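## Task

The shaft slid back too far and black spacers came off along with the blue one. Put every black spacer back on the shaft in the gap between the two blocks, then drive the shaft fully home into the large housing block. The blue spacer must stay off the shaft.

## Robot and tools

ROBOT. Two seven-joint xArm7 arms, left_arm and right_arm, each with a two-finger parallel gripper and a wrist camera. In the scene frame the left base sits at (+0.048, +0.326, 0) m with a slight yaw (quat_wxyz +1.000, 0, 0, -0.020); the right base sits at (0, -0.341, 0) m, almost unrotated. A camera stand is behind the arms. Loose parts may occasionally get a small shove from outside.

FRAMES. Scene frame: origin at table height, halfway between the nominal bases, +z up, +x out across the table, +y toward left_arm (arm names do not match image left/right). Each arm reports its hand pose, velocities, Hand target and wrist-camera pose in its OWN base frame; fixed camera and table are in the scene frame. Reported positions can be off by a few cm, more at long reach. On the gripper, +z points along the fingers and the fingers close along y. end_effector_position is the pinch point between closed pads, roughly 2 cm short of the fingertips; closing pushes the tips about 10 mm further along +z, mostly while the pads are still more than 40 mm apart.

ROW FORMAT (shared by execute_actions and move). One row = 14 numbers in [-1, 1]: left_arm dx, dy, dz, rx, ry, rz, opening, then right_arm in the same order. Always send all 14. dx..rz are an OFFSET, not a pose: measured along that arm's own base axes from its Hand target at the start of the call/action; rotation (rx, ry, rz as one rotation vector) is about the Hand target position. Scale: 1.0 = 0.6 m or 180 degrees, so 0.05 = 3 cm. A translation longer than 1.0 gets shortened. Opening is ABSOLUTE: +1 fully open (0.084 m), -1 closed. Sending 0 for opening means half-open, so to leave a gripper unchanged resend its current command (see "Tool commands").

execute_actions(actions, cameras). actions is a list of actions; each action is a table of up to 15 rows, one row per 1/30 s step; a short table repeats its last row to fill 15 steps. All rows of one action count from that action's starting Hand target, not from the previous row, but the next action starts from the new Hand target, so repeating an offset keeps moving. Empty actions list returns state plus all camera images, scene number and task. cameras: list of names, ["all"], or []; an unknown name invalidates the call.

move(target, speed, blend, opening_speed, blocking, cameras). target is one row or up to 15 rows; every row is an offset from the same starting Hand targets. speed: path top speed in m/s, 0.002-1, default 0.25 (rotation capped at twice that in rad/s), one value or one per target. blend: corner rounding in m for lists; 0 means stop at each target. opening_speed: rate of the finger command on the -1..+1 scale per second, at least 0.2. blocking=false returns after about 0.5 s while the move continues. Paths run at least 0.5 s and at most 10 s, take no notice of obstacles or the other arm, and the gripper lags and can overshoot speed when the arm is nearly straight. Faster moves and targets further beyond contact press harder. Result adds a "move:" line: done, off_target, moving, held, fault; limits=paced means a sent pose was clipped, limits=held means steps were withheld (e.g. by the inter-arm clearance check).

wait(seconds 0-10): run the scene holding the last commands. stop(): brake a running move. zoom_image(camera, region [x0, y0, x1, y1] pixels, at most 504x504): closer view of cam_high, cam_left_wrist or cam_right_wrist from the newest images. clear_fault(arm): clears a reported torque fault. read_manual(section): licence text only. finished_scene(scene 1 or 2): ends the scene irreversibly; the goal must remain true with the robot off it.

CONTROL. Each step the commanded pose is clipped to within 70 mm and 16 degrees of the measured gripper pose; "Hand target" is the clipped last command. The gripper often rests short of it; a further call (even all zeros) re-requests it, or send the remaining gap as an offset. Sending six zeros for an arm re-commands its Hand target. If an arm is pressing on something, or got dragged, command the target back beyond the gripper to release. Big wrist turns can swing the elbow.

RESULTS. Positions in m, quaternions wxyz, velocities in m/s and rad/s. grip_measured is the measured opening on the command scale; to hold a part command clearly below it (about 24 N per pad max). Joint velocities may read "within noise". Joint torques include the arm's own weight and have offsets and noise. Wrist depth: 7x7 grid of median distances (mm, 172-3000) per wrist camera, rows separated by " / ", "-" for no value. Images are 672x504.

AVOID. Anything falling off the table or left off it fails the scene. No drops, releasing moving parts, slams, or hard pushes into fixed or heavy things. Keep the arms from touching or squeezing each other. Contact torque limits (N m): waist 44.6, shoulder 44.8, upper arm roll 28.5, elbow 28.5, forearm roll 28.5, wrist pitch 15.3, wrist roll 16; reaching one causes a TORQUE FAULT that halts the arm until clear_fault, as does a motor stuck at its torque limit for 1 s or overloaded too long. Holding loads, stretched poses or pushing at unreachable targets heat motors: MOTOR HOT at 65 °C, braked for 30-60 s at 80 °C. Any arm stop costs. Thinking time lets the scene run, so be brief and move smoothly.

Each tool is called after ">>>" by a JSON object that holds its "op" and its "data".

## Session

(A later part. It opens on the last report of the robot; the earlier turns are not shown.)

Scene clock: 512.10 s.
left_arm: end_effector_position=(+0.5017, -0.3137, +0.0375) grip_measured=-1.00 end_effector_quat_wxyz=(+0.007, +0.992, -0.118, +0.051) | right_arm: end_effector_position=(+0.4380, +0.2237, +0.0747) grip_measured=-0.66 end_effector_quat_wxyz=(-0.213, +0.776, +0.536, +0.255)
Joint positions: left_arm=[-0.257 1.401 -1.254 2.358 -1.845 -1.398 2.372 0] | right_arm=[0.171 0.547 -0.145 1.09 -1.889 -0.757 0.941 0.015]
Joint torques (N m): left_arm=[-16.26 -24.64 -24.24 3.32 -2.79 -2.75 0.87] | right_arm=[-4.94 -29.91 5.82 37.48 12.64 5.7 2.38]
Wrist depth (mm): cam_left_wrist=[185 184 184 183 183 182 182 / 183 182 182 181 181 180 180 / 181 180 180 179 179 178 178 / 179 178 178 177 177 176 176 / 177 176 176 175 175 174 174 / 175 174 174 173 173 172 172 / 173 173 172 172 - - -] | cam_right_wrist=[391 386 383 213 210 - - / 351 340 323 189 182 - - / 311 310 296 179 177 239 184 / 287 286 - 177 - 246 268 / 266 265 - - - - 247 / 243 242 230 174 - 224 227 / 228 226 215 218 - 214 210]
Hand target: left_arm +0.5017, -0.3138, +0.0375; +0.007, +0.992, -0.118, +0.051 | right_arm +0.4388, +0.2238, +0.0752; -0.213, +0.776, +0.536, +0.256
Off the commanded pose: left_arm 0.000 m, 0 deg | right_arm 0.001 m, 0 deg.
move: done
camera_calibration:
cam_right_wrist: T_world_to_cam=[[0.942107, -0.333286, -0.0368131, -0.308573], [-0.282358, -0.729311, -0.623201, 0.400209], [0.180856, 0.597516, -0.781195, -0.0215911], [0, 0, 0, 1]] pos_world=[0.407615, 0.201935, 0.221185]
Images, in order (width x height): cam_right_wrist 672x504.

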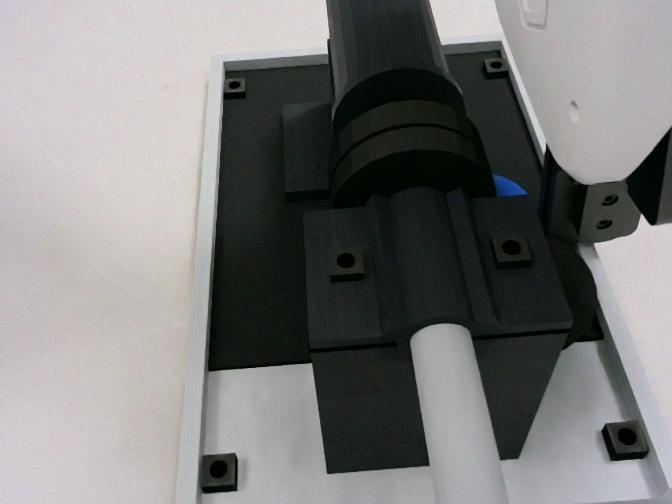

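>>> {"op": "move", "data": {"target": [[-0.0035,-0.0146,0,0,0,0,-1,0,0,0,0,0,0,-1]], "speed": 0.03}}

>>> {"op": "move", "data": {"target": [[0,0.02,0.05,0,0,0,0.2,0,0,0,0,0,0,-1],[-0.05,-0.05,0.43,0,0,0,0.2,0,0,0,0,0,0,-1]], "speed": 0.2, "cameras": ["cam_left_wrist","cam_right_wrist"]}}

Scene clock: 513.23 s.
left_arm: end_effector_position=(+0.5017, -0.3196, +0.0375) grip_measured=-1.00 end_effector_quat_wxyz=(+0.006, +0.992, -0.115, +0.052) | right_arm: end_effector_position=(+0.4380, +0.2237, +0.0747) grip_measured=-0.66 end_effector_quat_wxyz=(-0.213, +0.776, +0.536, +0.255)
Joint positions: left_arm=[-0.3 1.416 -1.257 2.429 -1.838 -1.411 2.391 0] | right_arm=[0.171 0.547 -0.144 1.09 -1.889 -0.756 0.941 0.015]
Joint torques (N m): left_arm=[-48.96 -11.06 -43.61 -23.94 -17.37 -3.5 0.69] | right_arm=[-4.85 -30.09 5.86 37.44 13 5.5 2.34]
Wrist depth (mm): cam_left_wrist=[187 186 185 185 184 183 183 / 184 184 183 182 182 181 180 / 182 181 181 180 179 179 178 / 180 179 179 178 177 177 176 / 178 177 177 176 176 175 174 / 176 175 175 174 173 173 173 / 174 174 173 172 172 - -] | cam_right_wrist=[391 386 384 213 211 - - / 352 340 323 189 194 - - / 312 310 296 179 177 233 176 / 287 286 - 177 - 244 267 / 267 265 - - - - 243 / 243 242 230 174 - 224 228 / 228 227 215 218 - 214 210]
Hand target: left_arm +0.4996, -0.3225, +0.0375; +0.007, +0.992, -0.118, +0.051 | right_arm +0.4388, +0.2238, +0.0752; -0.213, +0.776, +0.536, +0.256
Off the commanded pose: left_arm 0.004 m, 0 deg | right_arm 0.001 m, 0 deg.
move: off_target (left_arm)

Scene clock: 515.90 s.
left_arm: end_effector_position=(+0.4688, -0.3520, +0.2950) grip_measured=+0.19 end_effector_quat_wxyz=(+0.060, +0.981, -0.119, +0.142) | right_arm: end_effector_position=(+0.4380, +0.2237, +0.0747) grip_measured=-0.66 end_effector_quat_wxyz=(-0.213, +0.776, +0.536, +0.255)
Joint positions: left_arm=[-0.468 1.065 -1.41 2.686 -1.815 -1.67 2.458 0.052] | right_arm=[0.169 0.546 -0.142 1.091 -1.89 -0.756 0.941 0.015]
Joint torques (N m): left_arm=[6.08 -25.38 -11.37 0.87 2.52 -2.54 -0.62] | right_arm=[-4.66 -30.1 5.81 37.53 12.83 5.6 2.37]
Wrist depth (mm): cam_left_wrist=[492 498 507 512 518 525 532 / 473 478 485 492 497 502 509 / 455 461 468 473 477 483 490 / 441 446 453 458 462 468 474 / 427 432 437 443 448 452 458 / 413 417 422 427 432 437 442 / 399 397 401 399 417 422 323] | cam_right_wrist=[391 385 384 213 223 370 368 / 352 341 323 189 200 324 332 / 312 310 295 178 177 280 296 / 287 285 - 177 - 266 274 / 266 264 - - - - 239 / 243 242 230 174 - 223 227 / 228 227 216 217 - 214 210]
Hand target: left_arm +0.4696, -0.3525, +0.2955; +0.007, +0.992, -0.118, +0.051 | right_arm +0.4388, +0.2238, +0.0752; -0.213, +0.776, +0.536, +0.256
Off the commanded pose: left_arm 0.001 m, 12 deg | right_arm 0.001 m, 0 deg.
move: off_target (left_arm)
camera_calibration:
cam_left_wrist: T_world_to_cam=[[-0.232398, -0.970456, 0.0648574, -0.217152], [-0.93057, 0.20246, -0.305042, 0.670977], [0.282898, -0.131245, -0.950128, 0.237943], [0, 0, 0, 1]] pos_world=[0.506611, -0.315353, 0.444836]
cam_right_wrist: T_world_to_cam=[[0.942107, -0.333286, -0.0368131, -0.308573], [-0.282358, -0.729311, -0.623201, 0.400209], [0.180856, 0.597516, -0.781195, -0.0215911], [0, 0, 0, 1]] pos_world=[0.407615, 0.201935, 0.221185]
Images, in order (width x height): cam_left_wrist 672x504, cam_right_wrist 672x504.

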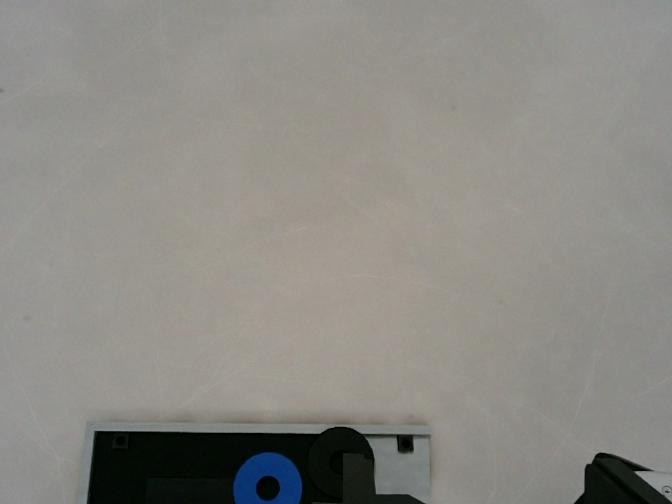

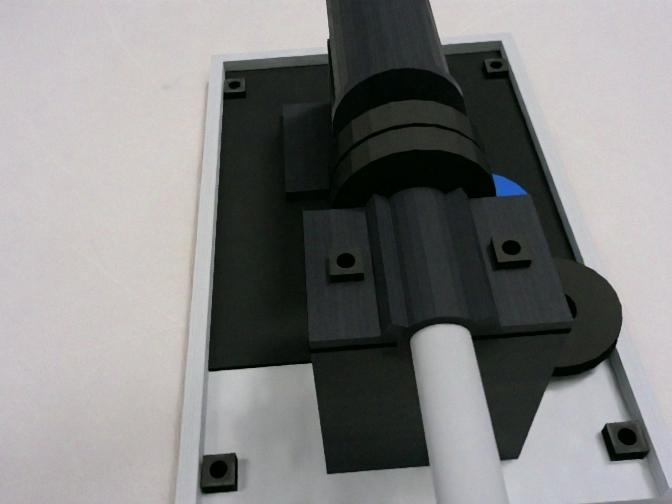

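>>> {"op": "move", "data": {"target": [[0.0413,0.0058,-0.39,0,0,0,0.25,0,0,0,0,0,0,-1]], "speed": 0.15, "cameras": ["cam_left_wrist","cam_right_wrist"]}}

Scene clock: 519.57 s.
left_arm: end_effector_position=(+0.4937, -0.3486, +0.0614) grip_measured=+0.24 end_effector_quat_wxyz=(+0.014, +0.991, -0.118, +0.063) | right_arm: end_effector_position=(+0.4380, +0.2237, +0.0747) grip_measured=-0.66 end_effector_quat_wxyz=(-0.213, +0.776, +0.536, +0.255)
Joint positions: left_arm=[-0.46 1.436 -1.319 2.683 -1.786 -1.474 2.473 0.054] | right_arm=[0.168 0.546 -0.141 1.091 -1.891 -0.755 0.942 0.015]
Joint torques (N m): left_arm=[-7.26 -28.56 -12.45 8.6 2.58 -3.19 1.03] | right_arm=[-4.5 -30.12 5.85 37.63 12.79 5.67 2.3]
Wrist depth (mm): cam_left_wrist=[212 212 212 211 211 212 211 / 209 209 208 209 208 208 208 / 206 206 205 205 205 205 204 / 203 203 202 203 202 202 202 / 201 200 200 200 200 199 199 / 198 198 197 197 197 197 197 / 186 186 187 195 192 194 194] | cam_right_wrist=[390 387 385 213 211 - - / 352 340 323 189 182 - - / 313 309 295 179 177 180 - / 287 285 - 177 - 248 - / 267 264 - - - - 179 / 243 242 230 174 - 223 227 / 228 227 216 218 - 214 209]
Hand target: left_arm +0.4944, -0.3491, +0.0615; +0.007, +0.992, -0.118, +0.051 | right_arm +0.4388, +0.2238, +0.0752; -0.213, +0.776, +0.536, +0.256
Off the commanded pose: left_arm 0.001 m, 2 deg | right_arm 0.001 m, 0 deg.
move: done
camera_calibration:
cam_left_wrist: T_world_to_cam=[[-0.221163, -0.975193, -0.00919968, -0.195626], [-0.965236, 0.220233, -0.140774, 0.635481], [0.139308, -0.0222541, -0.989999, 0.120763], [0, 0, 0, 1]] pos_world=[0.553301, -0.32804, 0.207215]
cam_right_wrist: T_world_to_cam=[[0.942107, -0.333286, -0.0368131, -0.308573], [-0.282358, -0.729311, -0.623201, 0.400209], [0.180856, 0.597516, -0.781195, -0.0215911], [0, 0, 0, 1]] pos_world=[0.407615, 0.201935, 0.221185]
Images, in order (width x height): cam_left_wrist 672x504, cam_right_wrist 672x504.

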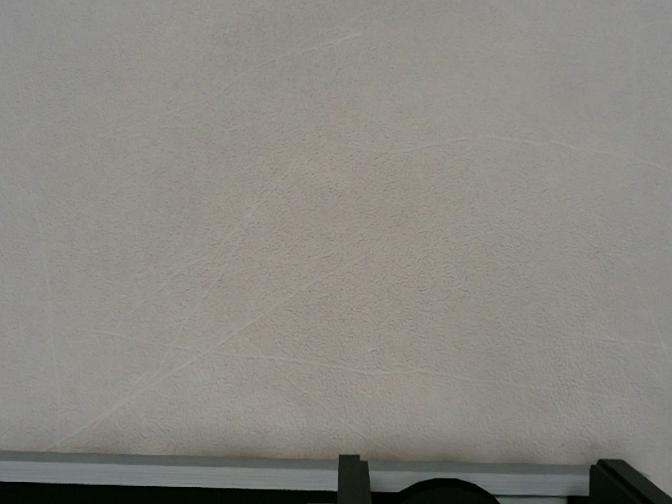

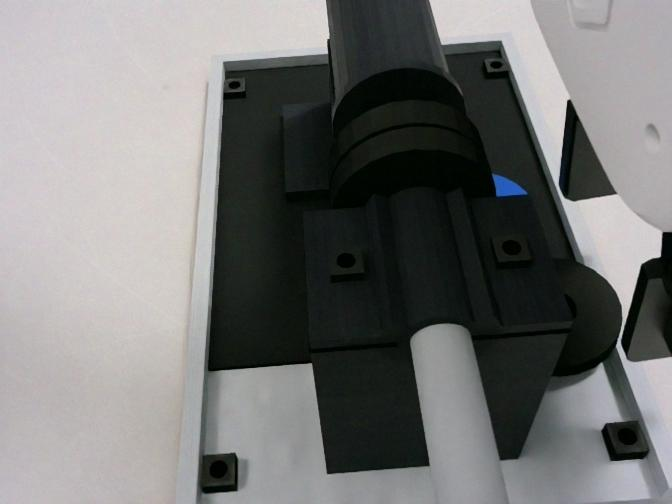

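>>> {"op": "move", "data": {"target": [[0.001,0.004,-0.04,0,0,0,0.25,0,0,0,0,0,0,-1]], "speed": 0.05}}

>>> {"op": "move", "data": {"target": [[0,0,-0.006,0,0,0,0.25,0,0,0,0,0,0,-1]], "speed": 0.02, "cameras": ["cam_left_wrist","cam_right_wrist"]}}

Scene clock: 520.83 s.
left_arm: end_effector_position=(+0.4945, -0.3463, +0.0375) grip_measured=+0.24 end_effector_quat_wxyz=(+0.012, +0.991, -0.118, +0.059) | right_arm: end_effector_position=(+0.4380, +0.2237, +0.0747) grip_measured=-0.66 end_effector_quat_wxyz=(-0.213, +0.776, +0.536, +0.255)
Joint positions: left_arm=[-0.456 1.477 -1.331 2.684 -1.76 -1.451 2.474 0.054] | right_arm=[0.167 0.546 -0.14 1.091 -1.891 -0.755 0.942 0.015]
Joint torques (N m): left_arm=[5.76 -28.77 -12.43 2.2 2.29 -3.24 -0.58] | right_arm=[-4.98 -29.59 5.85 37.4 12.73 5.67 2.44]
Wrist depth (mm): cam_left_wrist=[186 186 186 185 185 185 184 / 183 183 183 183 183 182 182 / 181 181 180 180 180 180 179 / 179 178 178 178 178 177 177 / 176 177 176 176 176 175 175 / 174 174 174 173 173 173 173 / 172 172 172 - - - -] | cam_right_wrist=[390 385 384 213 210 - - / 352 340 323 189 182 - - / 312 310 296 179 177 - - / 288 285 - 177 - - - / 266 265 - - - - - / 243 241 230 174 - 223 216 / 228 227 215 217 - 214 210]
Hand target: left_arm +0.4950, -0.3467, +0.0375; +0.007, +0.992, -0.118, +0.051 | right_arm +0.4388, +0.2238, +0.0752; -0.213, +0.776, +0.536, +0.256
Off the commanded pose: left_arm 0.001 m, 1 deg | right_arm 0.001 m, 0 deg.
move: done

Scene clock: 521.77 s.
left_arm: end_effector_position=(+0.4945, -0.3463, +0.0339) grip_measured=+0.24 end_effector_quat_wxyz=(+0.011, +0.991, -0.118, +0.059) | right_arm: end_effector_position=(+0.4380, +0.2237, +0.0747) grip_measured=-0.66 end_effector_quat_wxyz=(-0.213, +0.776, +0.536, +0.255)
Joint positions: left_arm=[-0.455 1.485 -1.345 2.683 -1.744 -1.449 2.472 0.054] | right_arm=[0.167 0.546 -0.139 1.091 -1.891 -0.755 0.942 0.015]
Joint torques (N m): left_arm=[6.13 -29.11 -12.31 1.47 2.21 -3.19 -0.63] | right_arm=[-4.67 -30.17 5.94 37.55 12.8 5.65 2.28]
Wrist depth (mm): cam_left_wrist=[182 182 182 181 181 180 180 / 180 180 179 179 179 178 178 / 177 177 177 176 176 176 176 / 175 175 174 174 174 173 173 / 173 173 173 173 172 172 172 / - - - - - - - / - - - - - - -] | cam_right_wrist=[391 386 384 213 211 - - / 352 340 323 189 182 - - / 312 309 296 179 177 - - / 287 286 - 177 - - - / 267 265 - - - - - / 243 241 230 174 - 223 223 / 228 227 215 218 - 214 210]
Hand target: left_arm +0.4950, -0.3467, +0.0339; +0.007, +0.992, -0.118, +0.051 | right_arm +0.4388, +0.2238, +0.0752; -0.213, +0.776, +0.536, +0.256
Off the commanded pose: left_arm 0.001 m, 1 deg | right_arm 0.001 m, 0 deg.
move: done
camera_calibration:
cam_left_wrist: T_world_to_cam=[[-0.220941, -0.975201, -0.0129247, -0.193408], [-0.966376, 0.220691, -0.13196, 0.632198], [0.13154, -0.0166654, -0.991171, 0.0992313], [0, 0, 0, 1]] pos_world=[0.555156, -0.326478, 0.179281]
cam_right_wrist: T_world_to_cam=[[0.942107, -0.333286, -0.0368131, -0.308573], [-0.282358, -0.729311, -0.623201, 0.400209], [0.180856, 0.597516, -0.781195, -0.0215911], [0, 0, 0, 1]] pos_world=[0.407615, 0.201935, 0.221185]
Images, in order (width x height): cam_left_wrist 672x504, cam_right_wrist 672x504.

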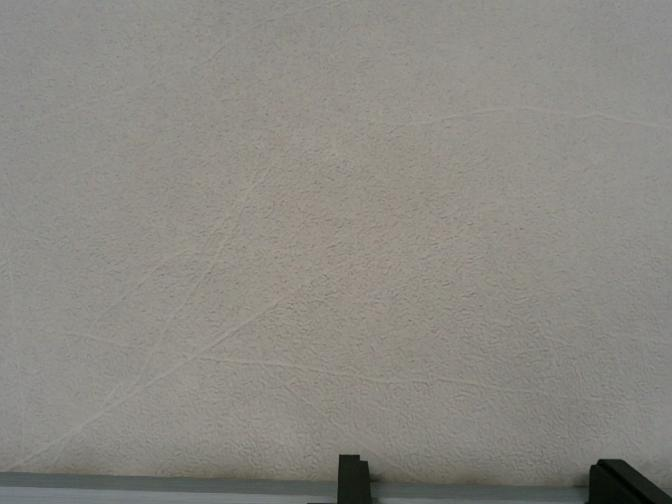

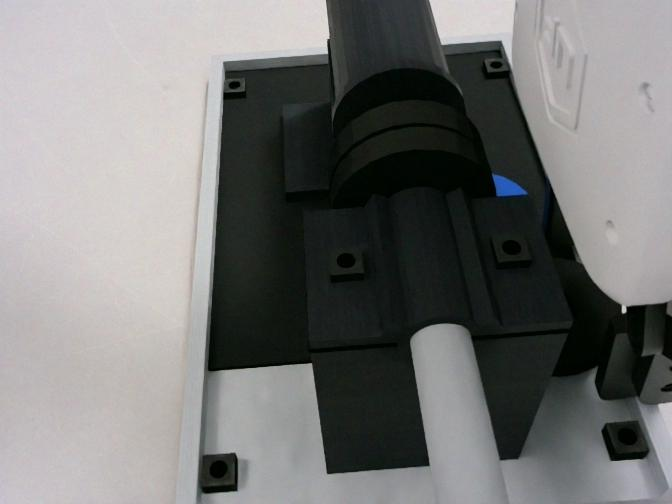

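Close.

>>> {"op": "move", "data": {"target": [[0,0,-0.001,0,0,0,-0.4,0,0,0,0,0,0,-1]], "opening_speed": 0.6}}

Scene clock: 523.47 s.
left_arm: end_effector_position=(+0.4944, -0.3463, +0.0333) grip_measured=-0.08 end_effector_quat_wxyz=(+0.011, +0.991, -0.118, +0.058) | right_arm: end_effector_position=(+0.4380, +0.2237, +0.0747) grip_measured=-0.66 end_effector_quat_wxyz=(-0.213, +0.776, +0.536, +0.255)
Joint positions: left_arm=[-0.454 1.492 -1.371 2.683 -1.718 -1.455 2.471 0.04] | right_arm=[0.166 0.546 -0.138 1.091 -1.892 -0.754 0.942 0.015]
Joint torques (N m): left_arm=[6.43 -25.9 -11.08 0.47 2.6 -2.22 -0.73] | right_arm=[-4.75 -29.72 5.85 37.36 12.85 5.67 2.34]
Wrist depth (mm): cam_left_wrist=[182 182 181 181 181 180 180 / 179 179 179 179 178 178 177 / 177 176 176 176 176 176 175 / 175 174 174 174 173 173 173 / 173 172 172 172 172 172 - / - - - - - - - / - - - - - - -] | cam_right_wrist=[391 387 383 213 211 - - / 351 340 323 189 182 - - / 312 310 296 179 177 - - / 287 286 - 177 - - - / 267 265 - - - - 194 / 243 242 230 174 - 224 223 / 228 227 215 218 - 214 210]
Hand target: left_arm +0.4950, -0.3467, +0.0333; +0.007, +0.992, -0.118, +0.051 | right_arm +0.4388, +0.2238, +0.0752; -0.213, +0.776, +0.536, +0.256
Off the commanded pose: left_arm 0.001 m, 1 deg | right_arm 0.001 m, 0 deg.
move: done

>>> {"op": "move", "data": {"target": [0,0,0.25,0,0,0,-0.4,0,0,0,0,0,0,-1], "speed": 0.1, "cameras": ["cam_left_wrist","cam_right_wrist"]}}

Scene clock: 526.40 s.
left_arm: end_effector_position=(+0.4942, -0.3461, +0.1831) grip_measured=-0.08 end_effector_quat_wxyz=(+0.033, +0.988, -0.118, +0.099) | right_arm: end_effector_position=(+0.4380, +0.2237, +0.0747) grip_measured=-0.66 end_effector_quat_wxyz=(-0.213, +0.776, +0.536, +0.255)
Joint positions: left_arm=[-0.444 1.267 -1.464 2.683 -1.708 -1.61 2.48 0.04] | right_arm=[0.164 0.546 -0.137 1.091 -1.892 -0.754 0.943 0.015]
Joint torques (N m): left_arm=[6.19 -28.06 -12.53 -0.59 2.23 -2.94 -0.69] | right_arm=[-4.67 -30.03 5.91 37.7 12.82 5.61 2.28]
Wrist depth (mm): cam_left_wrist=[351 353 355 356 357 360 362 / 343 344 346 347 348 350 352 / 334 335 337 338 340 340 342 / 326 327 330 331 331 333 335 / 320 322 322 324 325 327 328 / 312 314 315 316 318 319 320 / 302 296 297 299 301 305 313] | cam_right_wrist=[390 385 383 213 223 371 367 / 351 340 323 189 200 324 331 / 312 309 296 179 177 279 297 / 287 286 - 178 - 266 274 / 267 265 - - - - 248 / 243 242 230 174 - 223 227 / 228 227 215 218 - 214 210]
Hand target: left_arm +0.4950, -0.3467, +0.1833; +0.007, +0.992, -0.118, +0.051 | right_arm +0.4388, +0.2238, +0.0752; -0.213, +0.776, +0.536, +0.256
Off the commanded pose: left_arm 0.001 m, 6 deg | right_arm 0.001 m, 0 deg.
move: off_target (left_arm)
camera_calibration:
cam_left_wrist: T_world_to_cam=[[-0.224502, -0.974236, 0.0215187, -0.195523], [-0.952641, 0.21477, -0.215288, 0.657949], [0.20512, -0.0688321, -0.976314, 0.190023], [0, 0, 0, 1]] pos_world=[0.543917, -0.318714, 0.331378]
cam_right_wrist: T_world_to_cam=[[0.942107, -0.333286, -0.0368131, -0.308573], [-0.282358, -0.729311, -0.623201, 0.400209], [0.180856, 0.597516, -0.781195, -0.0215911], [0, 0, 0, 1]] pos_world=[0.407615, 0.201935, 0.221185]
Images, in order (width x height): cam_left_wrist 672x504, cam_right_wrist 672x504.

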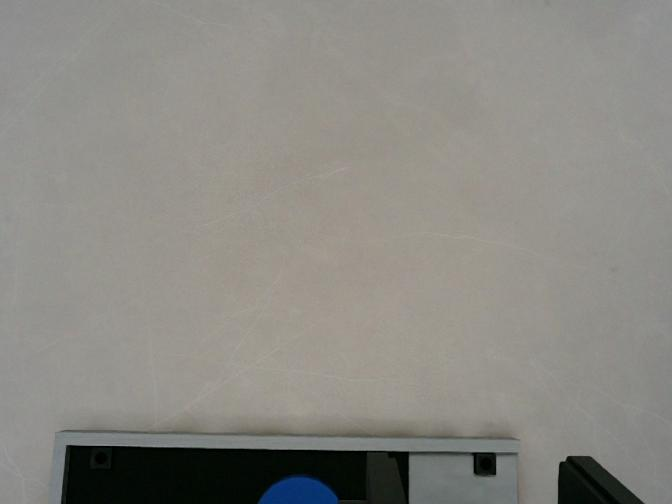

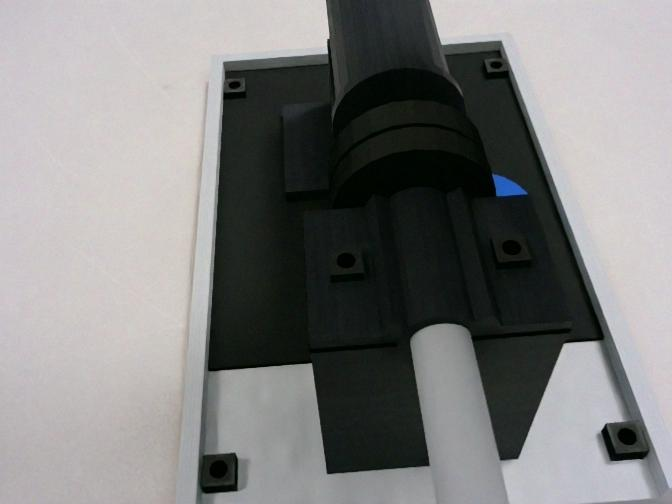

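>>> {"op": "move", "data": {"target": [[-0.1,0.12,0.08,0,0,0,-0.4,0,0,0,0,0,0,-1],[-0.2755,0.3253,0.06,0,0,0,-0.4,0,0,0,0,0,0,-1],[-0.2755,0.3253,-0.2,0,0,0,-0.4,0,0,0,0,0,0,-1]], "blend": [0.03,0.02,0], "speed": 0.15, "cameras": ["cam_left_wrist","cam_high"]}}

Scene clock: 530.03 s.
left_arm: end_effector_position=(+0.3297, -0.1515, +0.0633) grip_measured=-0.08 end_effector_quat_wxyz=(+0.007, +0.992, -0.118, +0.051) | right_arm: end_effector_position=(+0.4380, +0.2237, +0.0747) grip_measured=-0.66 end_effector_quat_wxyz=(-0.213, +0.776, +0.536, +0.255)
Joint positions: left_arm=[0.534 0.621 -1.283 0.884 -2.204 -0.823 2.009 0.04] | right_arm=[0.162 0.546 -0.134 1.091 -1.894 -0.753 0.944 0.015]
Joint torques (N m): left_arm=[-6.68 -8.78 -8.05 10.52 2.5 -0.19 -0.7] | right_arm=[-4.87 -29.95 5.88 37.43 12.77 5.59 2.18]
Wrist depth (mm): cam_left_wrist=[212 211 210 210 201 200 - / 209 209 208 208 198 197 191 / 207 206 206 205 196 195 194 / 204 204 203 203 190 194 193 / 203 202 201 201 200 200 199 / 200 200 199 199 198 198 197 / 198 197 197 197 196 196 195] | cam_right_wrist=[281 386 385 213 223 371 367 / 351 340 324 189 200 325 331 / 312 311 296 179 177 279 297 / 288 285 - 177 - 265 274 / 266 265 - - - - 248 / 243 242 230 174 - 223 228 / 228 227 215 218 - 214 210]
Hand target: left_arm +0.3297, -0.1515, +0.0633; +0.007, +0.992, -0.118, +0.051 | right_arm +0.4388, +0.2238, +0.0752; -0.213, +0.776, +0.536, +0.256
Off the commanded pose: left_arm 0.000 m, 0 deg | right_arm 0.001 m, 0 deg.
move: done
camera_calibration:
cam_left_wrist: T_world_to_cam=[[-0.22048, -0.975192, -0.0197145, -0.0391382], [-0.968242, 0.221262, -0.116404, 0.433545], [0.117878, -0.00657644, -0.993006, 0.159439], [0, 0, 0, 1]] pos_world=[0.392353, -0.133046, 0.208019]
Images, in order (width x height): cam_high 672x504, cam_left_wrist 672x504.

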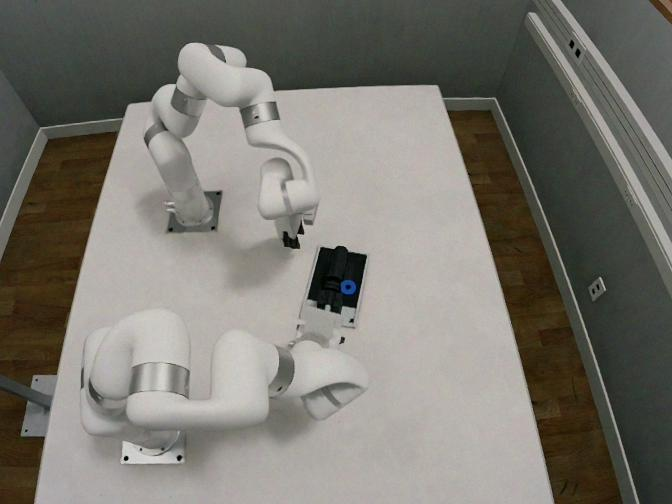

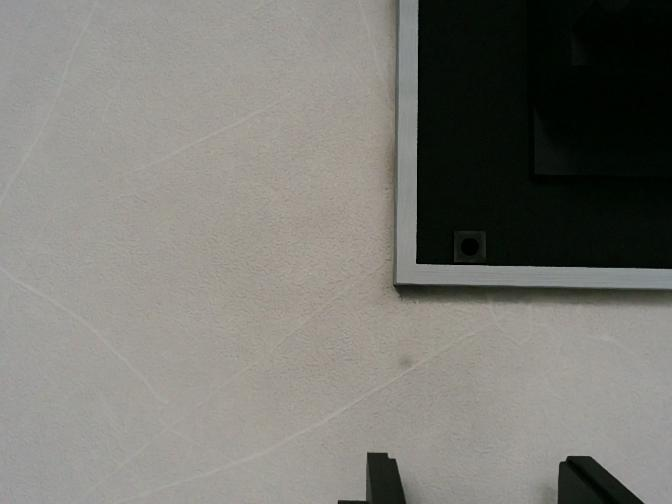

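>>> {"op": "move", "data": {"target": [[0,0,-0.0533,0,0,0,-0.4,0,0,0,0,0,0,-1],[0,0,-0.0533,0,0,0,0.3,0,0,0,0,0,0,-1],[0,0,0.12,0,0,0,0.3,0,0,0,0,0,0,-1]], "speed": [0.04,0.05,0.15], "cameras": ["cam_left_wrist"]}}

Scene clock: 533.07 s.
left_arm: end_effector_position=(+0.3296, -0.1515, +0.1353) grip_measured=+0.29 end_effector_quat_wxyz=(+0.007, +0.992, -0.118, +0.051) | right_arm: end_effector_position=(+0.4380, +0.2237, +0.0747) grip_measured=-0.66 end_effector_quat_wxyz=(-0.213, +0.776, +0.536, +0.255)
Joint positions: left_arm=[0.699 0.565 -1.489 0.976 -2.375 -0.974 2.168 0.056] | right_arm=[0.16 0.546 -0.132 1.091 -1.895 -0.752 0.944 0.015]
Joint torques (N m): left_arm=[6.18 -13.69 -17.4 19.32 -1.87 -3.37 1.06] | right_arm=[-4.99 -29.85 5.92 37.61 12.8 5.62 2.38]
Wrist depth (mm): cam_left_wrist=[286 286 285 284 275 182 182 / 283 282 281 282 272 230 230 / 279 279 278 278 268 262 266 / 276 276 276 275 265 265 265 / 274 273 272 272 270 270 269 / 270 270 269 269 269 267 267 / 268 268 266 266 259 264 264] | cam_right_wrist=[390 386 384 213 223 370 367 / 341 340 323 189 200 325 331 / 313 310 296 179 177 279 297 / 288 285 - 177 - 266 274 / 266 265 - - - - 248 / 243 242 230 174 - 223 228 / 228 227 216 218 - 214 210]
Hand target: left_arm +0.3297, -0.1515, +0.1353; +0.007, +0.992, -0.118, +0.051 | right_arm +0.4388, +0.2238, +0.0752; -0.213, +0.776, +0.536, +0.256
Off the commanded pose: left_arm 0.000 m, 0 deg | right_arm 0.001 m, 0 deg.
move: done
camera_calibration:
cam_left_wrist: T_world_to_cam=[[-0.22057, -0.97517, -0.0197985, -0.0377555], [-0.968234, 0.221362, -0.116284, 0.441925], [0.11778, -0.00647929, -0.993019, 0.230989], [0, 0, 0, 1]] pos_world=[0.392353, -0.133147, 0.280018]
Images, in order (width x height): cam_left_wrist 672x504.

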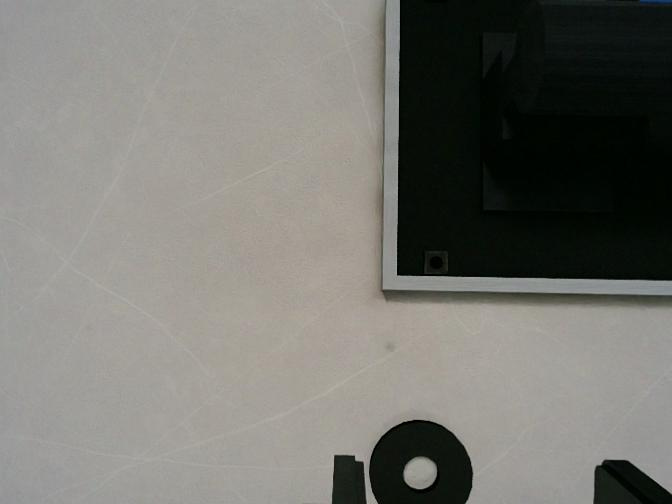

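>>> {"op": "move", "data": {"target": [[-0.0122,0.0112,0.02,-0.1458,-0.09,-0.2275,0.3,0,0,0,0,0,0,-1],[-0.0122,0.0112,0.0,-0.2917,-0.1799,-0.4549,0.3,0,0,0,0,0,0,-1]], "blend": 0.02, "speed": 0.4, "cameras": ["cam_left_wrist"]}}

Scene clock: 536.37 s.
left_arm: end_effector_position=(+0.3223, -0.1448, +0.1353) grip_measured=+0.29 end_effector_quat_wxyz=(-0.403, -0.532, +0.673, -0.319) | right_arm: end_effector_position=(+0.4380, +0.2237, +0.0747) grip_measured=-0.66 end_effector_quat_wxyz=(-0.213, +0.776, +0.536, +0.255)
Joint positions: left_arm=[1.157 1.883 -1.803 1.041 -2.251 -1.228 4.063 0.056] | right_arm=[0.158 0.546 -0.13 1.091 -1.896 -0.751 0.945 0.015]
Joint torques (N m): left_arm=[-7.25 -12.47 -26.98 -0.92 -3.56 -1.37 1.03] | right_arm=[-4.61 -29.72 6.04 37.62 12.75 5.61 2.21]
Wrist depth (mm): cam_left_wrist=[1785 390 393 2026 2068 654 604 / 850 384 380 949 957 788 800 / 624 391 583 667 676 653 650 / 517 330 521 521 524 522 526 / 291 286 425 447 448 447 448 / 229 325 349 373 360 374 375 / 205 310 311 322 322 322 323] | cam_right_wrist=[390 385 383 213 223 370 368 / 340 340 323 189 200 325 331 / 312 310 296 179 177 279 297 / 288 286 - 178 - 265 274 / 267 265 - - - - 248 / 243 242 230 174 - 223 227 / 228 227 216 218 - 214 210]
Hand target: left_arm +0.3223, -0.1448, +0.1353; -0.404, -0.532, +0.673, -0.319 | right_arm +0.4388, +0.2238, +0.0752; -0.213, +0.776, +0.536, +0.256
Off the commanded pose: left_arm 0.000 m, 0 deg | right_arm 0.001 m, 0 deg.
move: done
camera_calibration:
cam_left_wrist: T_world_to_cam=[[-0.978643, 0.205568, -0.000640067, 0.379955], [0.0949759, 0.449385, -0.888275, 0.228141], [-0.182313, -0.869365, -0.459311, 0.131493], [0, 0, 0, 1]] pos_world=[0.374145, -0.0663146, 0.263291]
Images, in order (width x height): cam_left_wrist 672x504.

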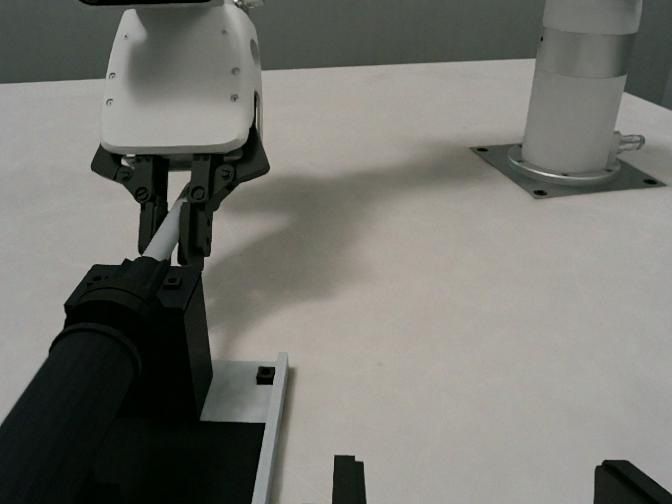

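>>> {"op": "move", "data": {"target": [[0,0,-0.188,0,0,0,0.3,0,0,0,0,0,0,-1],[0,0,-0.188,0,0,0,-0.4,0,0,0,0,0,0,-1],[0,0,0.1,0,0,0,-0.4,0,0,0,0,0,0,-1]], "speed": [0.08,0.05,0.1], "cameras": ["cam_left_wrist"]}}

>>> {"op": "move", "data": {"target": [[0,0,0.15,0.24325,-0.05715,0,-0.4,0,0,0,0,0,0,-1],[0,0,0.25,0.4865,-0.1143,0,-0.4,0,0,0,0,0,0,-1]], "blend": 0.02, "speed": 0.4, "cameras": ["cam_left_wrist"]}}

Scene clock: 541.07 s.
left_arm: end_effector_position=(+0.3223, -0.1448, +0.1953) grip_measured=-0.42 end_effector_quat_wxyz=(-0.404, -0.532, +0.673, -0.319) | right_arm: end_effector_position=(+0.4380, +0.2237, +0.0747) grip_measured=-0.66 end_effector_quat_wxyz=(-0.213, +0.776, +0.536, +0.255)
Joint positions: left_arm=[1.113 1.792 -1.931 1.059 -2.347 -1.244 3.979 0.026] | right_arm=[0.155 0.546 -0.127 1.092 -1.897 -0.75 0.946 0.015]
Joint torques (N m): left_arm=[-6.57 -21.34 -26.92 1.47 -3.67 -1.1 -0.65] | right_arm=[-4.75 -29.8 6.16 37.55 12.91 5.64 2.38]
Wrist depth (mm): cam_left_wrist=[1785 456 434 2002 2068 652 607 / 1828 419 421 1063 1178 659 2372 / 824 416 412 834 834 698 733 / 636 421 416 645 648 649 649 / 545 499 500 548 551 553 555 / 459 317 442 461 461 464 464 / 369 297 389 396 398 399 399] | cam_right_wrist=[390 385 384 213 223 371 369 / 342 339 323 189 200 325 332 / 313 310 296 179 177 279 297 / 288 286 - 178 - 266 274 / 267 265 - - - - 248 / 243 242 230 174 - 223 227 / 228 227 215 218 - 214 210]
Hand target: left_arm +0.3223, -0.1448, +0.1953; -0.404, -0.532, +0.673, -0.319 | right_arm +0.4388, +0.2238, +0.0752; -0.213, +0.776, +0.536, +0.256
Off the commanded pose: left_arm 0.000 m, 0 deg | right_arm 0.001 m, 0 deg.
move: done
camera_calibration:
cam_left_wrist: T_world_to_cam=[[-0.978635, 0.205605, -0.000507006, 0.379951], [0.0948599, 0.449321, -0.88832, 0.281402], [-0.182416, -0.869389, -0.459225, 0.159015], [0, 0, 0, 1]] pos_world=[0.374146, -0.0663142, 0.323191]
Images, in order (width x height): cam_left_wrist 672x504.

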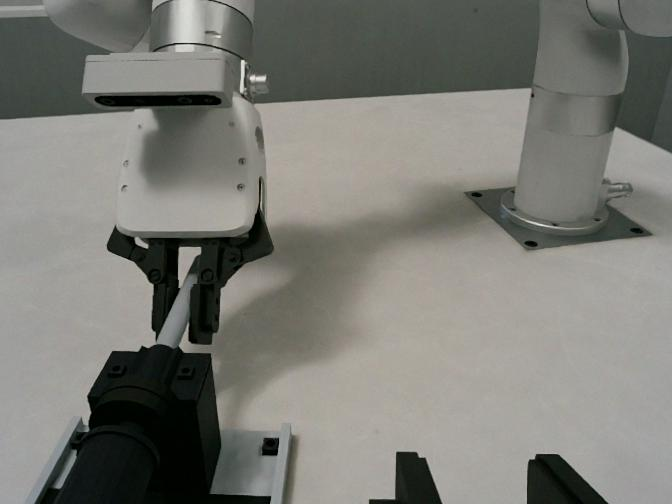

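Scene clock: 544.30 s.
left_arm: end_effector_position=(+0.3223, -0.1447, +0.3453) grip_measured=-0.42 end_effector_quat_wxyz=(+0.189, -0.602, +0.761, +0.151) | right_arm: end_effector_position=(+0.4380, +0.2237, +0.0747) grip_measured=-0.66 end_effector_quat_wxyz=(-0.213, +0.776, +0.536, +0.255)
Joint positions: left_arm=[-0.068 0.294 -0.829 1.57 -2.549 -1.691 4.01 0.026] | right_arm=[0.154 0.546 -0.124 1.092 -1.899 -0.749 0.946 0.015]
Joint torques (N m): left_arm=[-6.9 -20.18 -0.04 21.72 -1.45 -3.22 0.85] | right_arm=[-4.5 -29.95 6.27 37.42 12.8 5.77 2.34]
Wrist depth (mm): cam_left_wrist=[412 324 395 407 410 407 407 / 443 433 429 430 429 434 432 / 472 469 468 465 463 461 462 / 497 496 494 490 488 486 486 / 534 533 529 526 525 523 520 / 578 574 573 570 567 563 562 / 633 616 613 606 615 598 608] | cam_right_wrist=[390 386 385 213 223 371 367 / 342 339 323 189 200 325 332 / 312 310 296 179 177 279 297 / 287 286 - 177 - 266 275 / 266 265 - - - - 248 / 243 242 230 174 - 223 228 / 227 227 216 218 - 214 210]
Hand target: left_arm +0.3223, -0.1448, +0.3453; +0.189, -0.602, +0.761, +0.151 | right_arm +0.4388, +0.2238, +0.0752; -0.213, +0.776, +0.536, +0.256
Off the commanded pose: left_arm 0.000 m, 0 deg | right_arm 0.001 m, 0 deg.
joint sent to its limit (left arm) — joint 6 (wrist pitch), lower limit. The joint targets still meet the commanded pose.
move: done
camera_calibration:
cam_left_wrist: T_world_to_cam=[[-0.97298, 0.229569, -0.0246551, 0.389923], [0.193138, 0.867755, 0.457929, -0.0213363], [0.126521, 0.440794, -0.888647, 0.466237], [0, 0, 0, 1]] pos_world=[0.32452, -0.276514, 0.433704]
Images, in order (width x height): cam_left_wrist 672x504.

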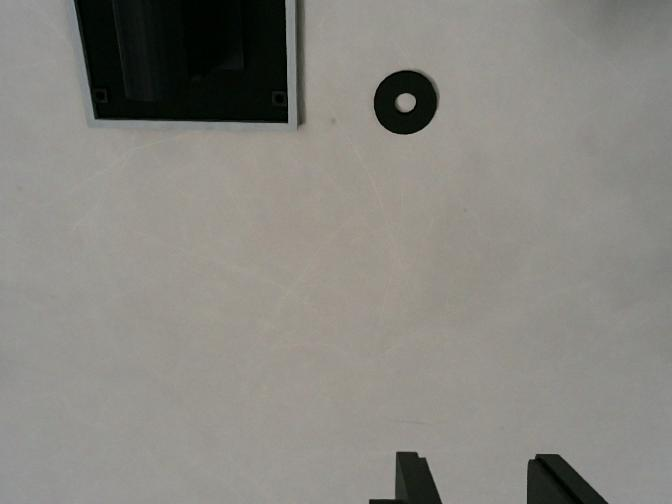

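>>> {"op": "move", "data": {"target": [[-0.0137,-0.0038,-0.25,-0.4865,0.1143,0,0.4,0,0,0,0,0,0,-1],[-0.0137,-0.0038,-0.538,-0.4865,0.1143,0,0.4,0,0,0,0,0,0,-1],[-0.0137,-0.0038,-0.538,-0.4865,0.1143,0,-0.4,0,0,0,0,0,0,-1]], "speed": [0.4,0.08,0.05]}}

Scene clock: 550.23 s.
left_arm: end_effector_position=(+0.3141, -0.1470, +0.0225) grip_measured=-0.02 end_effector_quat_wxyz=(-0.403, -0.532, +0.673, -0.319) | right_arm: end_effector_position=(+0.4380, +0.2237, +0.0747) grip_measured=-0.66 end_effector_quat_wxyz=(-0.213, +0.776, +0.536, +0.255)
Joint positions: left_arm=[0.694 1.038 -0.506 1.16 -3.731 -0.913 5.763 0.043] | right_arm=[0.15 0.545 -0.12 1.092 -1.901 -0.747 0.947 0.015]
Joint torques (N m): left_arm=[-6.9 -17.44 -8.02 8.66 0.52 -0.99 0.87] | right_arm=[-4.74 -30.05 6.43 37.65 12.79 5.64 2.38]
Wrist depth (mm): cam_left_wrist=[226 329 785 925 791 653 610 / 207 280 489 540 538 545 544 / 263 281 381 381 357 357 383 / 276 277 279 295 295 296 296 / 207 237 239 252 252 252 253 / 184 197 203 203 212 212 212 / - - 181 188 182 188 182] | cam_right_wrist=[390 372 383 213 223 370 368 / 332 338 324 189 200 326 332 / 312 310 296 179 177 279 297 / 288 286 - 178 - 266 274 / 267 265 - - - - 248 / 243 242 230 174 - 224 227 / 228 226 216 218 - 214 210]
Hand target: left_arm +0.3141, -0.1470, +0.0225; -0.404, -0.532, +0.673, -0.319 | right_arm +0.4388, +0.2238, +0.0752; -0.213, +0.776, +0.536, +0.256
Off the commanded pose: left_arm 0.000 m, 0 deg | right_arm 0.001 m, 0 deg.
move: done

>>> {"op": "move", "data": {"target": [[0,0,0.25,0,0,0,-0.4,0,0,0,0,0,0,-1],[0.02,0,0.4,0.24325,-0.05715,0,-0.4,0,0,0,0,0,0,-1],[0.04,0,0.5,0.4865,-0.1143,0,-0.4,0,0,0,0,0,0,-1]], "blend": 0.03, "speed": 0.4}}

>>> {"op": "move", "data": {"target": [[0,0,0,0,0,-0.5,-0.4,0,0,0,0,0,0,-1],[0.05,-0.05,0.0,0,0,-0.99,-0.4,0,0,0,0,0,0,-1]], "blend": 0.03, "speed": 0.5, "cameras": ["cam_left_wrist","cam_right_wrist"]}}

Scene clock: 553.43 s.
left_arm: end_effector_position=(+0.3381, -0.1470, +0.3225) grip_measured=-0.02 end_effector_quat_wxyz=(+0.189, -0.602, +0.761, +0.151) | right_arm: end_effector_position=(+0.4380, +0.2237, +0.0747) grip_measured=-0.66 end_effector_quat_wxyz=(-0.213, +0.776, +0.536, +0.255)
Joint positions: left_arm=[-0.092 0.35 -0.804 1.57 -2.515 -1.655 3.986 0.043] | right_arm=[0.148 0.545 -0.118 1.092 -1.902 -0.746 0.948 0.015]
Joint torques (N m): left_arm=[-6.75 -13.89 -0.64 21.8 2.52 -3.75 -0.71] | right_arm=[-4.63 -30.04 6.45 37.65 12.76 5.74 2.27]
Wrist depth (mm): cam_left_wrist=[390 301 367 385 389 387 384 / 421 409 408 407 414 410 408 / 447 445 437 441 440 438 435 / 472 470 469 465 463 459 459 / 507 499 502 498 497 494 491 / 548 545 541 540 537 535 531 / 598 569 589 575 587 570 567] | cam_right_wrist=[390 386 384 213 223 371 368 / 352 339 323 189 200 324 332 / 312 311 295 179 177 280 297 / 287 285 - 177 - 266 275 / 267 264 - - - - 248 / 243 242 230 174 - 224 227 / 228 227 215 218 - 214 210]
Hand target: left_arm +0.3381, -0.1470, +0.3225; +0.189, -0.602, +0.761, +0.151 | right_arm +0.4388, +0.2238, +0.0752; -0.213, +0.776, +0.536, +0.256
Off the commanded pose: left_arm 0.000 m, 0 deg | right_arm 0.001 m, 0 deg.
move: done

Scene clock: 557.80 s.
left_arm: end_effector_position=(+0.3674, -0.1774, +0.3223) grip_measured=-0.02 end_effector_quat_wxyz=(+0.217, +0.645, +0.713, -0.166) | right_arm: end_effector_position=(+0.4380, +0.2237, +0.0747) grip_measured=-0.66 end_effector_quat_wxyz=(-0.213, +0.776, +0.536, +0.255)
Joint positions: left_arm=[-2.547 -1.454 0.799 1.256 -1.945 -1.691 6.286 0.043] | right_arm=[0.145 0.545 -0.115 1.092 -1.903 -0.745 0.949 0.015]
Joint torques (N m): left_arm=[-7.1 15.48 -22.98 6.26 -1.94 -1.97 0.91] | right_arm=[-4.67 -30 6.36 37.5 12.55 5.6 2.37]
Wrist depth (mm): cam_left_wrist=[380 381 382 384 379 385 386 / 407 406 409 404 403 404 407 / 439 439 434 434 420 419 439 / 466 465 468 466 452 457 473 / 503 496 506 492 406 501 514 / 552 553 555 543 442 558 562 / 608 581 599 464 604 604 607] | cam_right_wrist=[391 385 385 213 223 371 368 / 351 340 323 189 200 325 332 / 311 310 296 179 177 280 297 / 287 285 - 177 - 266 274 / 266 265 - - - - 248 / 243 242 231 174 - 224 228 / 228 227 216 218 - 214 209]
Hand target: left_arm +0.3681, -0.1770, +0.3225; +0.163, +0.739, +0.628, -0.184 | right_arm +0.4388, +0.2238, +0.0752; -0.213, +0.776, +0.536, +0.256
Off the commanded pose: left_arm 0.001 m, 18 deg; orientation clipped | right_arm 0.001 m, 0 deg.
joint sent to its limit (left arm) — joint 6 (wrist pitch), lower limit; joint 7 (wrist roll), upper limit. The joint targets are off in orientation, not in position.
move: off_target (left_arm); limits=paced
camera_calibration:
cam_left_wrist: T_world_to_cam=[[0.993734, 0.110307, 0.0180217, -0.316711], [0.0854733, -0.853888, 0.513391, -0.274843], [0.0720191, -0.508633, -0.857966, 0.296262], [0, 0, 0, 1]] pos_world=[0.316882, -0.0490609, 0.400992]
cam_right_wrist: T_world_to_cam=[[0.942107, -0.333286, -0.0368131, -0.308573], [-0.282358, -0.729311, -0.623201, 0.400209], [0.180856, 0.597516, -0.781195, -0.0215911], [0, 0, 0, 1]] pos_world=[0.407615, 0.201935, 0.221185]
Images, in order (width x height): cam_left_wrist 672x504, cam_right_wrist 672x504.

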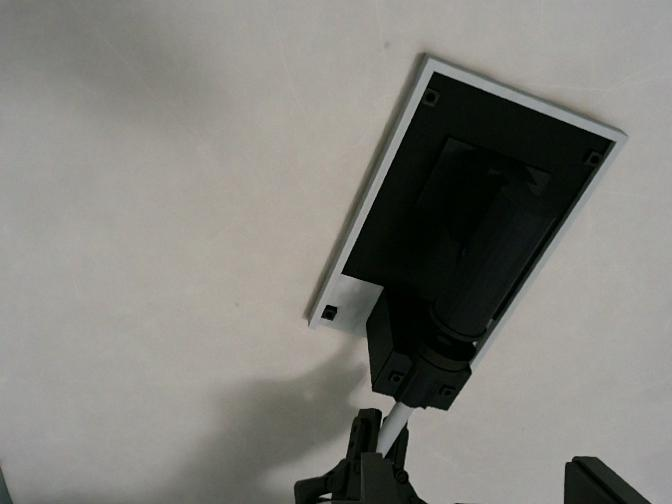

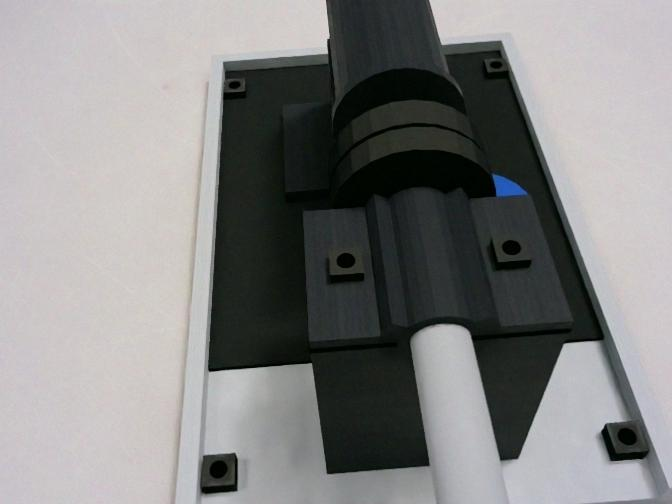

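>>> {"op": "move", "data": {"target": [[-0.03,0.04,0.0,0,0,0.48,-0.4,0,0,0,0,0,0,-1],[-0.03,0.08,0.1,0,0,0.977,-0.4,0,0,0,0,0,0,-1]], "blend": 0.03, "speed": 0.5}}

Scene clock: 563.50 s.
left_arm: end_effector_position=(+0.3500, -0.1289, +0.3823) grip_measured=-0.02 end_effector_quat_wxyz=(+0.193, -0.600, +0.762, +0.150) | right_arm: end_effector_position=(+0.4380, +0.2237, +0.0747) grip_measured=-0.66 end_effector_quat_wxyz=(-0.213, +0.776, +0.536, +0.255)
Joint positions: left_arm=[-3.869 -0.284 3.26 1.796 -2.713 -1.691 4.353 0.043] | right_arm=[0.142 0.545 -0.111 1.093 -1.905 -0.744 0.95 0.015]
Joint torques (N m): left_arm=[-6.89 16.87 5.63 22.13 -1.32 -3.08 0.98] | right_arm=[-4.42 -29.85 6.58 37.77 12.56 5.64 2.45]
Wrist depth (mm): cam_left_wrist=[449 440 427 438 443 441 440 / 479 474 467 472 471 468 466 / 510 501 506 505 501 500 497 / 538 536 532 531 528 528 524 / 578 578 573 571 567 568 565 / 627 624 622 620 614 613 612 / 688 669 676 661 670 654 649] | cam_right_wrist=[392 386 383 213 223 370 368 / 351 340 323 189 200 324 331 / 312 310 296 179 177 280 297 / 288 285 - 178 - 265 274 / 267 265 - - - - 249 / 243 242 230 174 - 223 227 / 228 227 215 218 - 214 210]
Hand target: left_arm +0.3501, -0.1290, +0.3825; +0.190, -0.601, +0.761, +0.156 | right_arm +0.4388, +0.2238, +0.0752; -0.213, +0.776, +0.536, +0.256
Off the commanded pose: left_arm 0.000 m, 1 deg | right_arm 0.001 m, 0 deg.
joint sent to its limit (left arm) — joint 6 (wrist pitch), lower limit. The joint targets still meet the commanded pose.
move: done

>>> {"op": "move", "data": {"target": [0,0,0,-0.149,-0.202,-0.123,-0.4,0,0,0,0,0,0,-1], "speed": 0.4}}

Scene clock: 565.40 s.
left_arm: end_effector_position=(+0.3501, -0.1291, +0.3825) grip_measured=-0.02 end_effector_quat_wxyz=(+0.299, -0.492, +0.778, -0.251) | right_arm: end_effector_position=(+0.4380, +0.2237, +0.0747) grip_measured=-0.66 end_effector_quat_wxyz=(-0.213, +0.776, +0.536, +0.255)
Joint positions: left_arm=[-3.908 0.486 3.191 0.987 -2.555 -0.846 4.187 0.043] | right_arm=[0.141 0.545 -0.11 1.093 -1.906 -0.743 0.95 0.015]
Joint torques (N m): left_arm=[5.83 10.82 -5.76 18.12 3.41 1.56 -0.81] | right_arm=[-4.66 -29.67 6.56 37.59 12.64 5.6 2.32]
Wrist depth (mm): cam_left_wrist=[1604 1702 735 629 556 412 432 / 1490 1681 761 653 569 405 435 / 1449 1604 785 682 590 487 450 / 1358 1539 1634 711 610 525 470 / 1312 1434 1589 732 626 547 486 / 1264 1391 1578 750 647 565 501 / 1235 1366 1474 1574 674 593 514] | cam_right_wrist=[392 385 382 213 223 371 367 / 353 339 324 189 200 324 332 / 312 310 296 179 177 280 297 / 287 285 - 177 - 266 274 / 266 265 - - - - 248 / 243 241 230 174 - 224 227 / 227 227 215 218 - 214 210]
Hand target: left_arm +0.3501, -0.1290, +0.3825; +0.299, -0.492, +0.778, -0.251 | right_arm +0.4388, +0.2238, +0.0752; -0.213, +0.776, +0.536, +0.256
Off the commanded pose: left_arm 0.000 m, 0 deg | right_arm 0.001 m, 0 deg.
move: done

>>> {"op": "move", "data": {"target": [[0,0,0,-0.135,-0.134,-0.12,-0.4,0,0,0,0,0,0,-1],[0,0,0,-0.27,-0.268,-0.24,-0.4,0,0,0,0,0,0,-1]], "blend": 0.02, "speed": 0.4}}

Scene clock: 568.43 s.
left_arm: end_effector_position=(+0.3501, -0.1291, +0.3825) grip_measured=-0.02 end_effector_quat_wxyz=(-0.249, +0.124, -0.549, +0.788) | right_arm: end_effector_position=(+0.4380, +0.2237, +0.0747) grip_measured=-0.66 end_effector_quat_wxyz=(-0.213, +0.776, +0.536, +0.255)
Joint positions: left_arm=[-4.281 1.673 4.328 0.244 -1.339 0.225 4.176 0.043] | right_arm=[0.14 0.545 -0.108 1.093 -1.907 -0.742 0.951 0.015]
Joint torques (N m): left_arm=[6.27 -11.39 -11.05 10.38 2.63 4.15 -0.77] | right_arm=[-4.51 -29.95 6.69 37.71 12.58 5.66 2.4]
Wrist depth (mm): cam_left_wrist=[2056 2309 2199 2074 2038 499 477 / 2038 2389 2325 2279 2112 2038 498 / 2038 2465 2547 2389 2279 2145 2062 / 2002 2397 2727 2501 2431 2279 2125 / 1996 2414 2749 2624 2448 2317 2119 / 1962 2257 2340 2165 2080 1979 1857 / 1898 2087 1991 1935 1776 1763 1638] | cam_right_wrist=[390 386 384 213 223 370 368 / 351 339 323 189 200 325 332 / 312 310 296 179 177 279 298 / 287 285 - 177 - 266 274 / 266 265 - - - - 248 / 243 241 230 174 - 223 228 / 228 226 215 218 - 214 210]
Hand target: left_arm +0.3501, -0.1290, +0.3825; -0.249, +0.124, -0.549, +0.788 | right_arm +0.4388, +0.2238, +0.0752; -0.213, +0.776, +0.536, +0.256
Off the commanded pose: left_arm 0.000 m, 0 deg | right_arm 0.001 m, 0 deg.
move: done

>>> {"op": "move", "data": {"target": [0.03,-0.05,0,0.244,-0.2295,-0.1925,-0.4,0,0,0,0,0,0,-1], "speed": 0.4}}

>>> {"op": "move", "data": {"target": [0.07,-0.073,-0.09,0.244,-0.2295,-0.1925,-0.4,0,0,0,0,0,0,-1], "speed": 0.4, "cameras": ["cam_left_wrist","cam_high"]}}

Scene clock: 570.87 s.
left_arm: end_effector_position=(+0.3681, -0.1590, +0.3825) grip_measured=-0.02 end_effector_quat_wxyz=(+0.211, +0.411, +0.685, -0.563) | right_arm: end_effector_position=(+0.4380, +0.2237, +0.0747) grip_measured=-0.66 end_effector_quat_wxyz=(-0.213, +0.776, +0.536, +0.255)
Joint positions: left_arm=[-4.605 1.049 4.356 0.896 -0.342 1.109 3.984 0.043] | right_arm=[0.138 0.545 -0.107 1.093 -1.907 -0.742 0.951 0.015]
Joint torques (N m): left_arm=[-6.94 -12.67 -16.67 18.03 1.35 1.13 1.05] | right_arm=[-4.56 -30.03 6.67 37.55 12.75 5.68 2.3]
Wrist depth (mm): cam_left_wrist=[2302 2510 725 724 615 533 469 / 2372 626 717 885 722 614 531 / 575 635 2264 1134 885 635 467 / 559 644 2213 2228 1139 480 476 / 611 666 2132 2132 521 497 837 / 553 623 2056 574 533 568 1054 / 1930 543 542 550 542 1957 1957] | cam_right_wrist=[390 386 384 214 223 370 368 / 352 340 324 189 200 325 332 / 312 309 295 179 177 279 297 / 287 286 - 178 - 266 274 / 266 265 - - - - 248 / 243 242 230 174 - 224 227 / 228 226 216 217 - 214 210]
Hand target: left_arm +0.3681, -0.1590, +0.3825; +0.211, +0.411, +0.685, -0.563 | right_arm +0.4388, +0.2238, +0.0752; -0.213, +0.776, +0.536, +0.256
Off the commanded pose: left_arm 0.000 m, 0 deg | right_arm 0.001 m, 0 deg.
move: done

Scene clock: 572.93 s.
left_arm: end_effector_position=(+0.4101, -0.2028, +0.3285) grip_measured=-0.02 end_effector_quat_wxyz=(+0.098, +0.799, +0.577, -0.136) | right_arm: end_effector_position=(+0.4380, +0.2237, +0.0747) grip_measured=-0.66 end_effector_quat_wxyz=(-0.213, +0.776, +0.536, +0.255)
Joint positions: left_arm=[-5.025 0.586 4.398 1.269 0.24 1.356 4.342 0.043] | right_arm=[0.137 0.545 -0.105 1.093 -1.908 -0.741 0.952 0.015]
Joint torques (N m): left_arm=[-6.62 -9.38 -10.21 24.44 1.9 -3.45 1.02] | right_arm=[-4.74 -29.98 6.67 37.45 12.76 5.69 2.26]
Wrist depth (mm): cam_left_wrist=[409 408 406 401 404 403 400 / 427 424 424 419 416 412 418 / 445 444 439 432 426 427 436 / 461 460 460 452 366 446 453 / 482 482 481 474 458 463 474 / 508 506 504 497 405 486 496 / 536 521 530 521 458 517 518] | cam_right_wrist=[391 386 384 213 223 371 368 / 353 340 323 189 200 325 332 / 313 310 295 179 177 280 297 / 287 285 - 177 - 266 274 / 266 265 - - - - 248 / 243 242 230 174 - 224 227 / 228 227 216 218 - 214 210]
Hand target: left_arm +0.4101, -0.2028, +0.3285; +0.098, +0.799, +0.577, -0.136 | right_arm +0.4388, +0.2238, +0.0752; -0.213, +0.776, +0.536, +0.256
Off the commanded pose: left_arm 0.000 m, 0 deg | right_arm 0.001 m, 0 deg.
move: done
camera_calibration:
cam_left_wrist: T_world_to_cam=[[0.950085, -0.310832, -0.0268584, -0.409201], [-0.286611, -0.903569, 0.318459, -0.0968582], [-0.123256, -0.294866, -0.947556, 0.438438], [0, 0, 0, 1]] pos_world=[0.415055, -0.0854306, 0.435299]
Images, in order (width x height): cam_high 672x504, cam_left_wrist 672x504.

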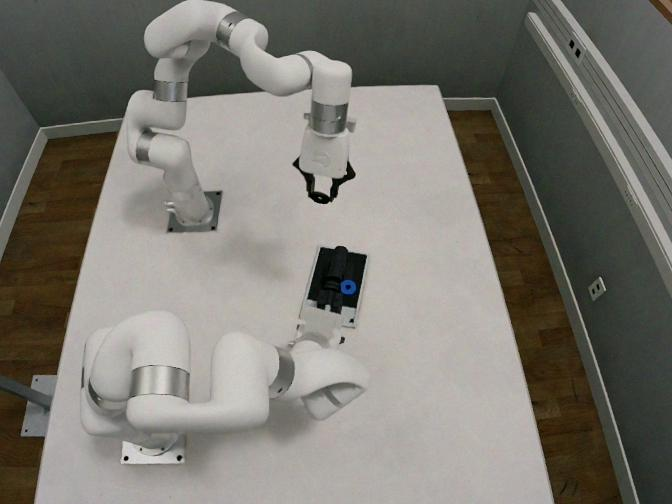

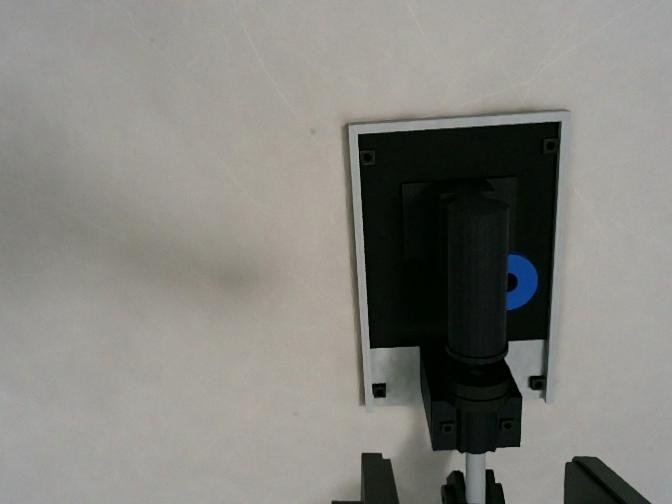

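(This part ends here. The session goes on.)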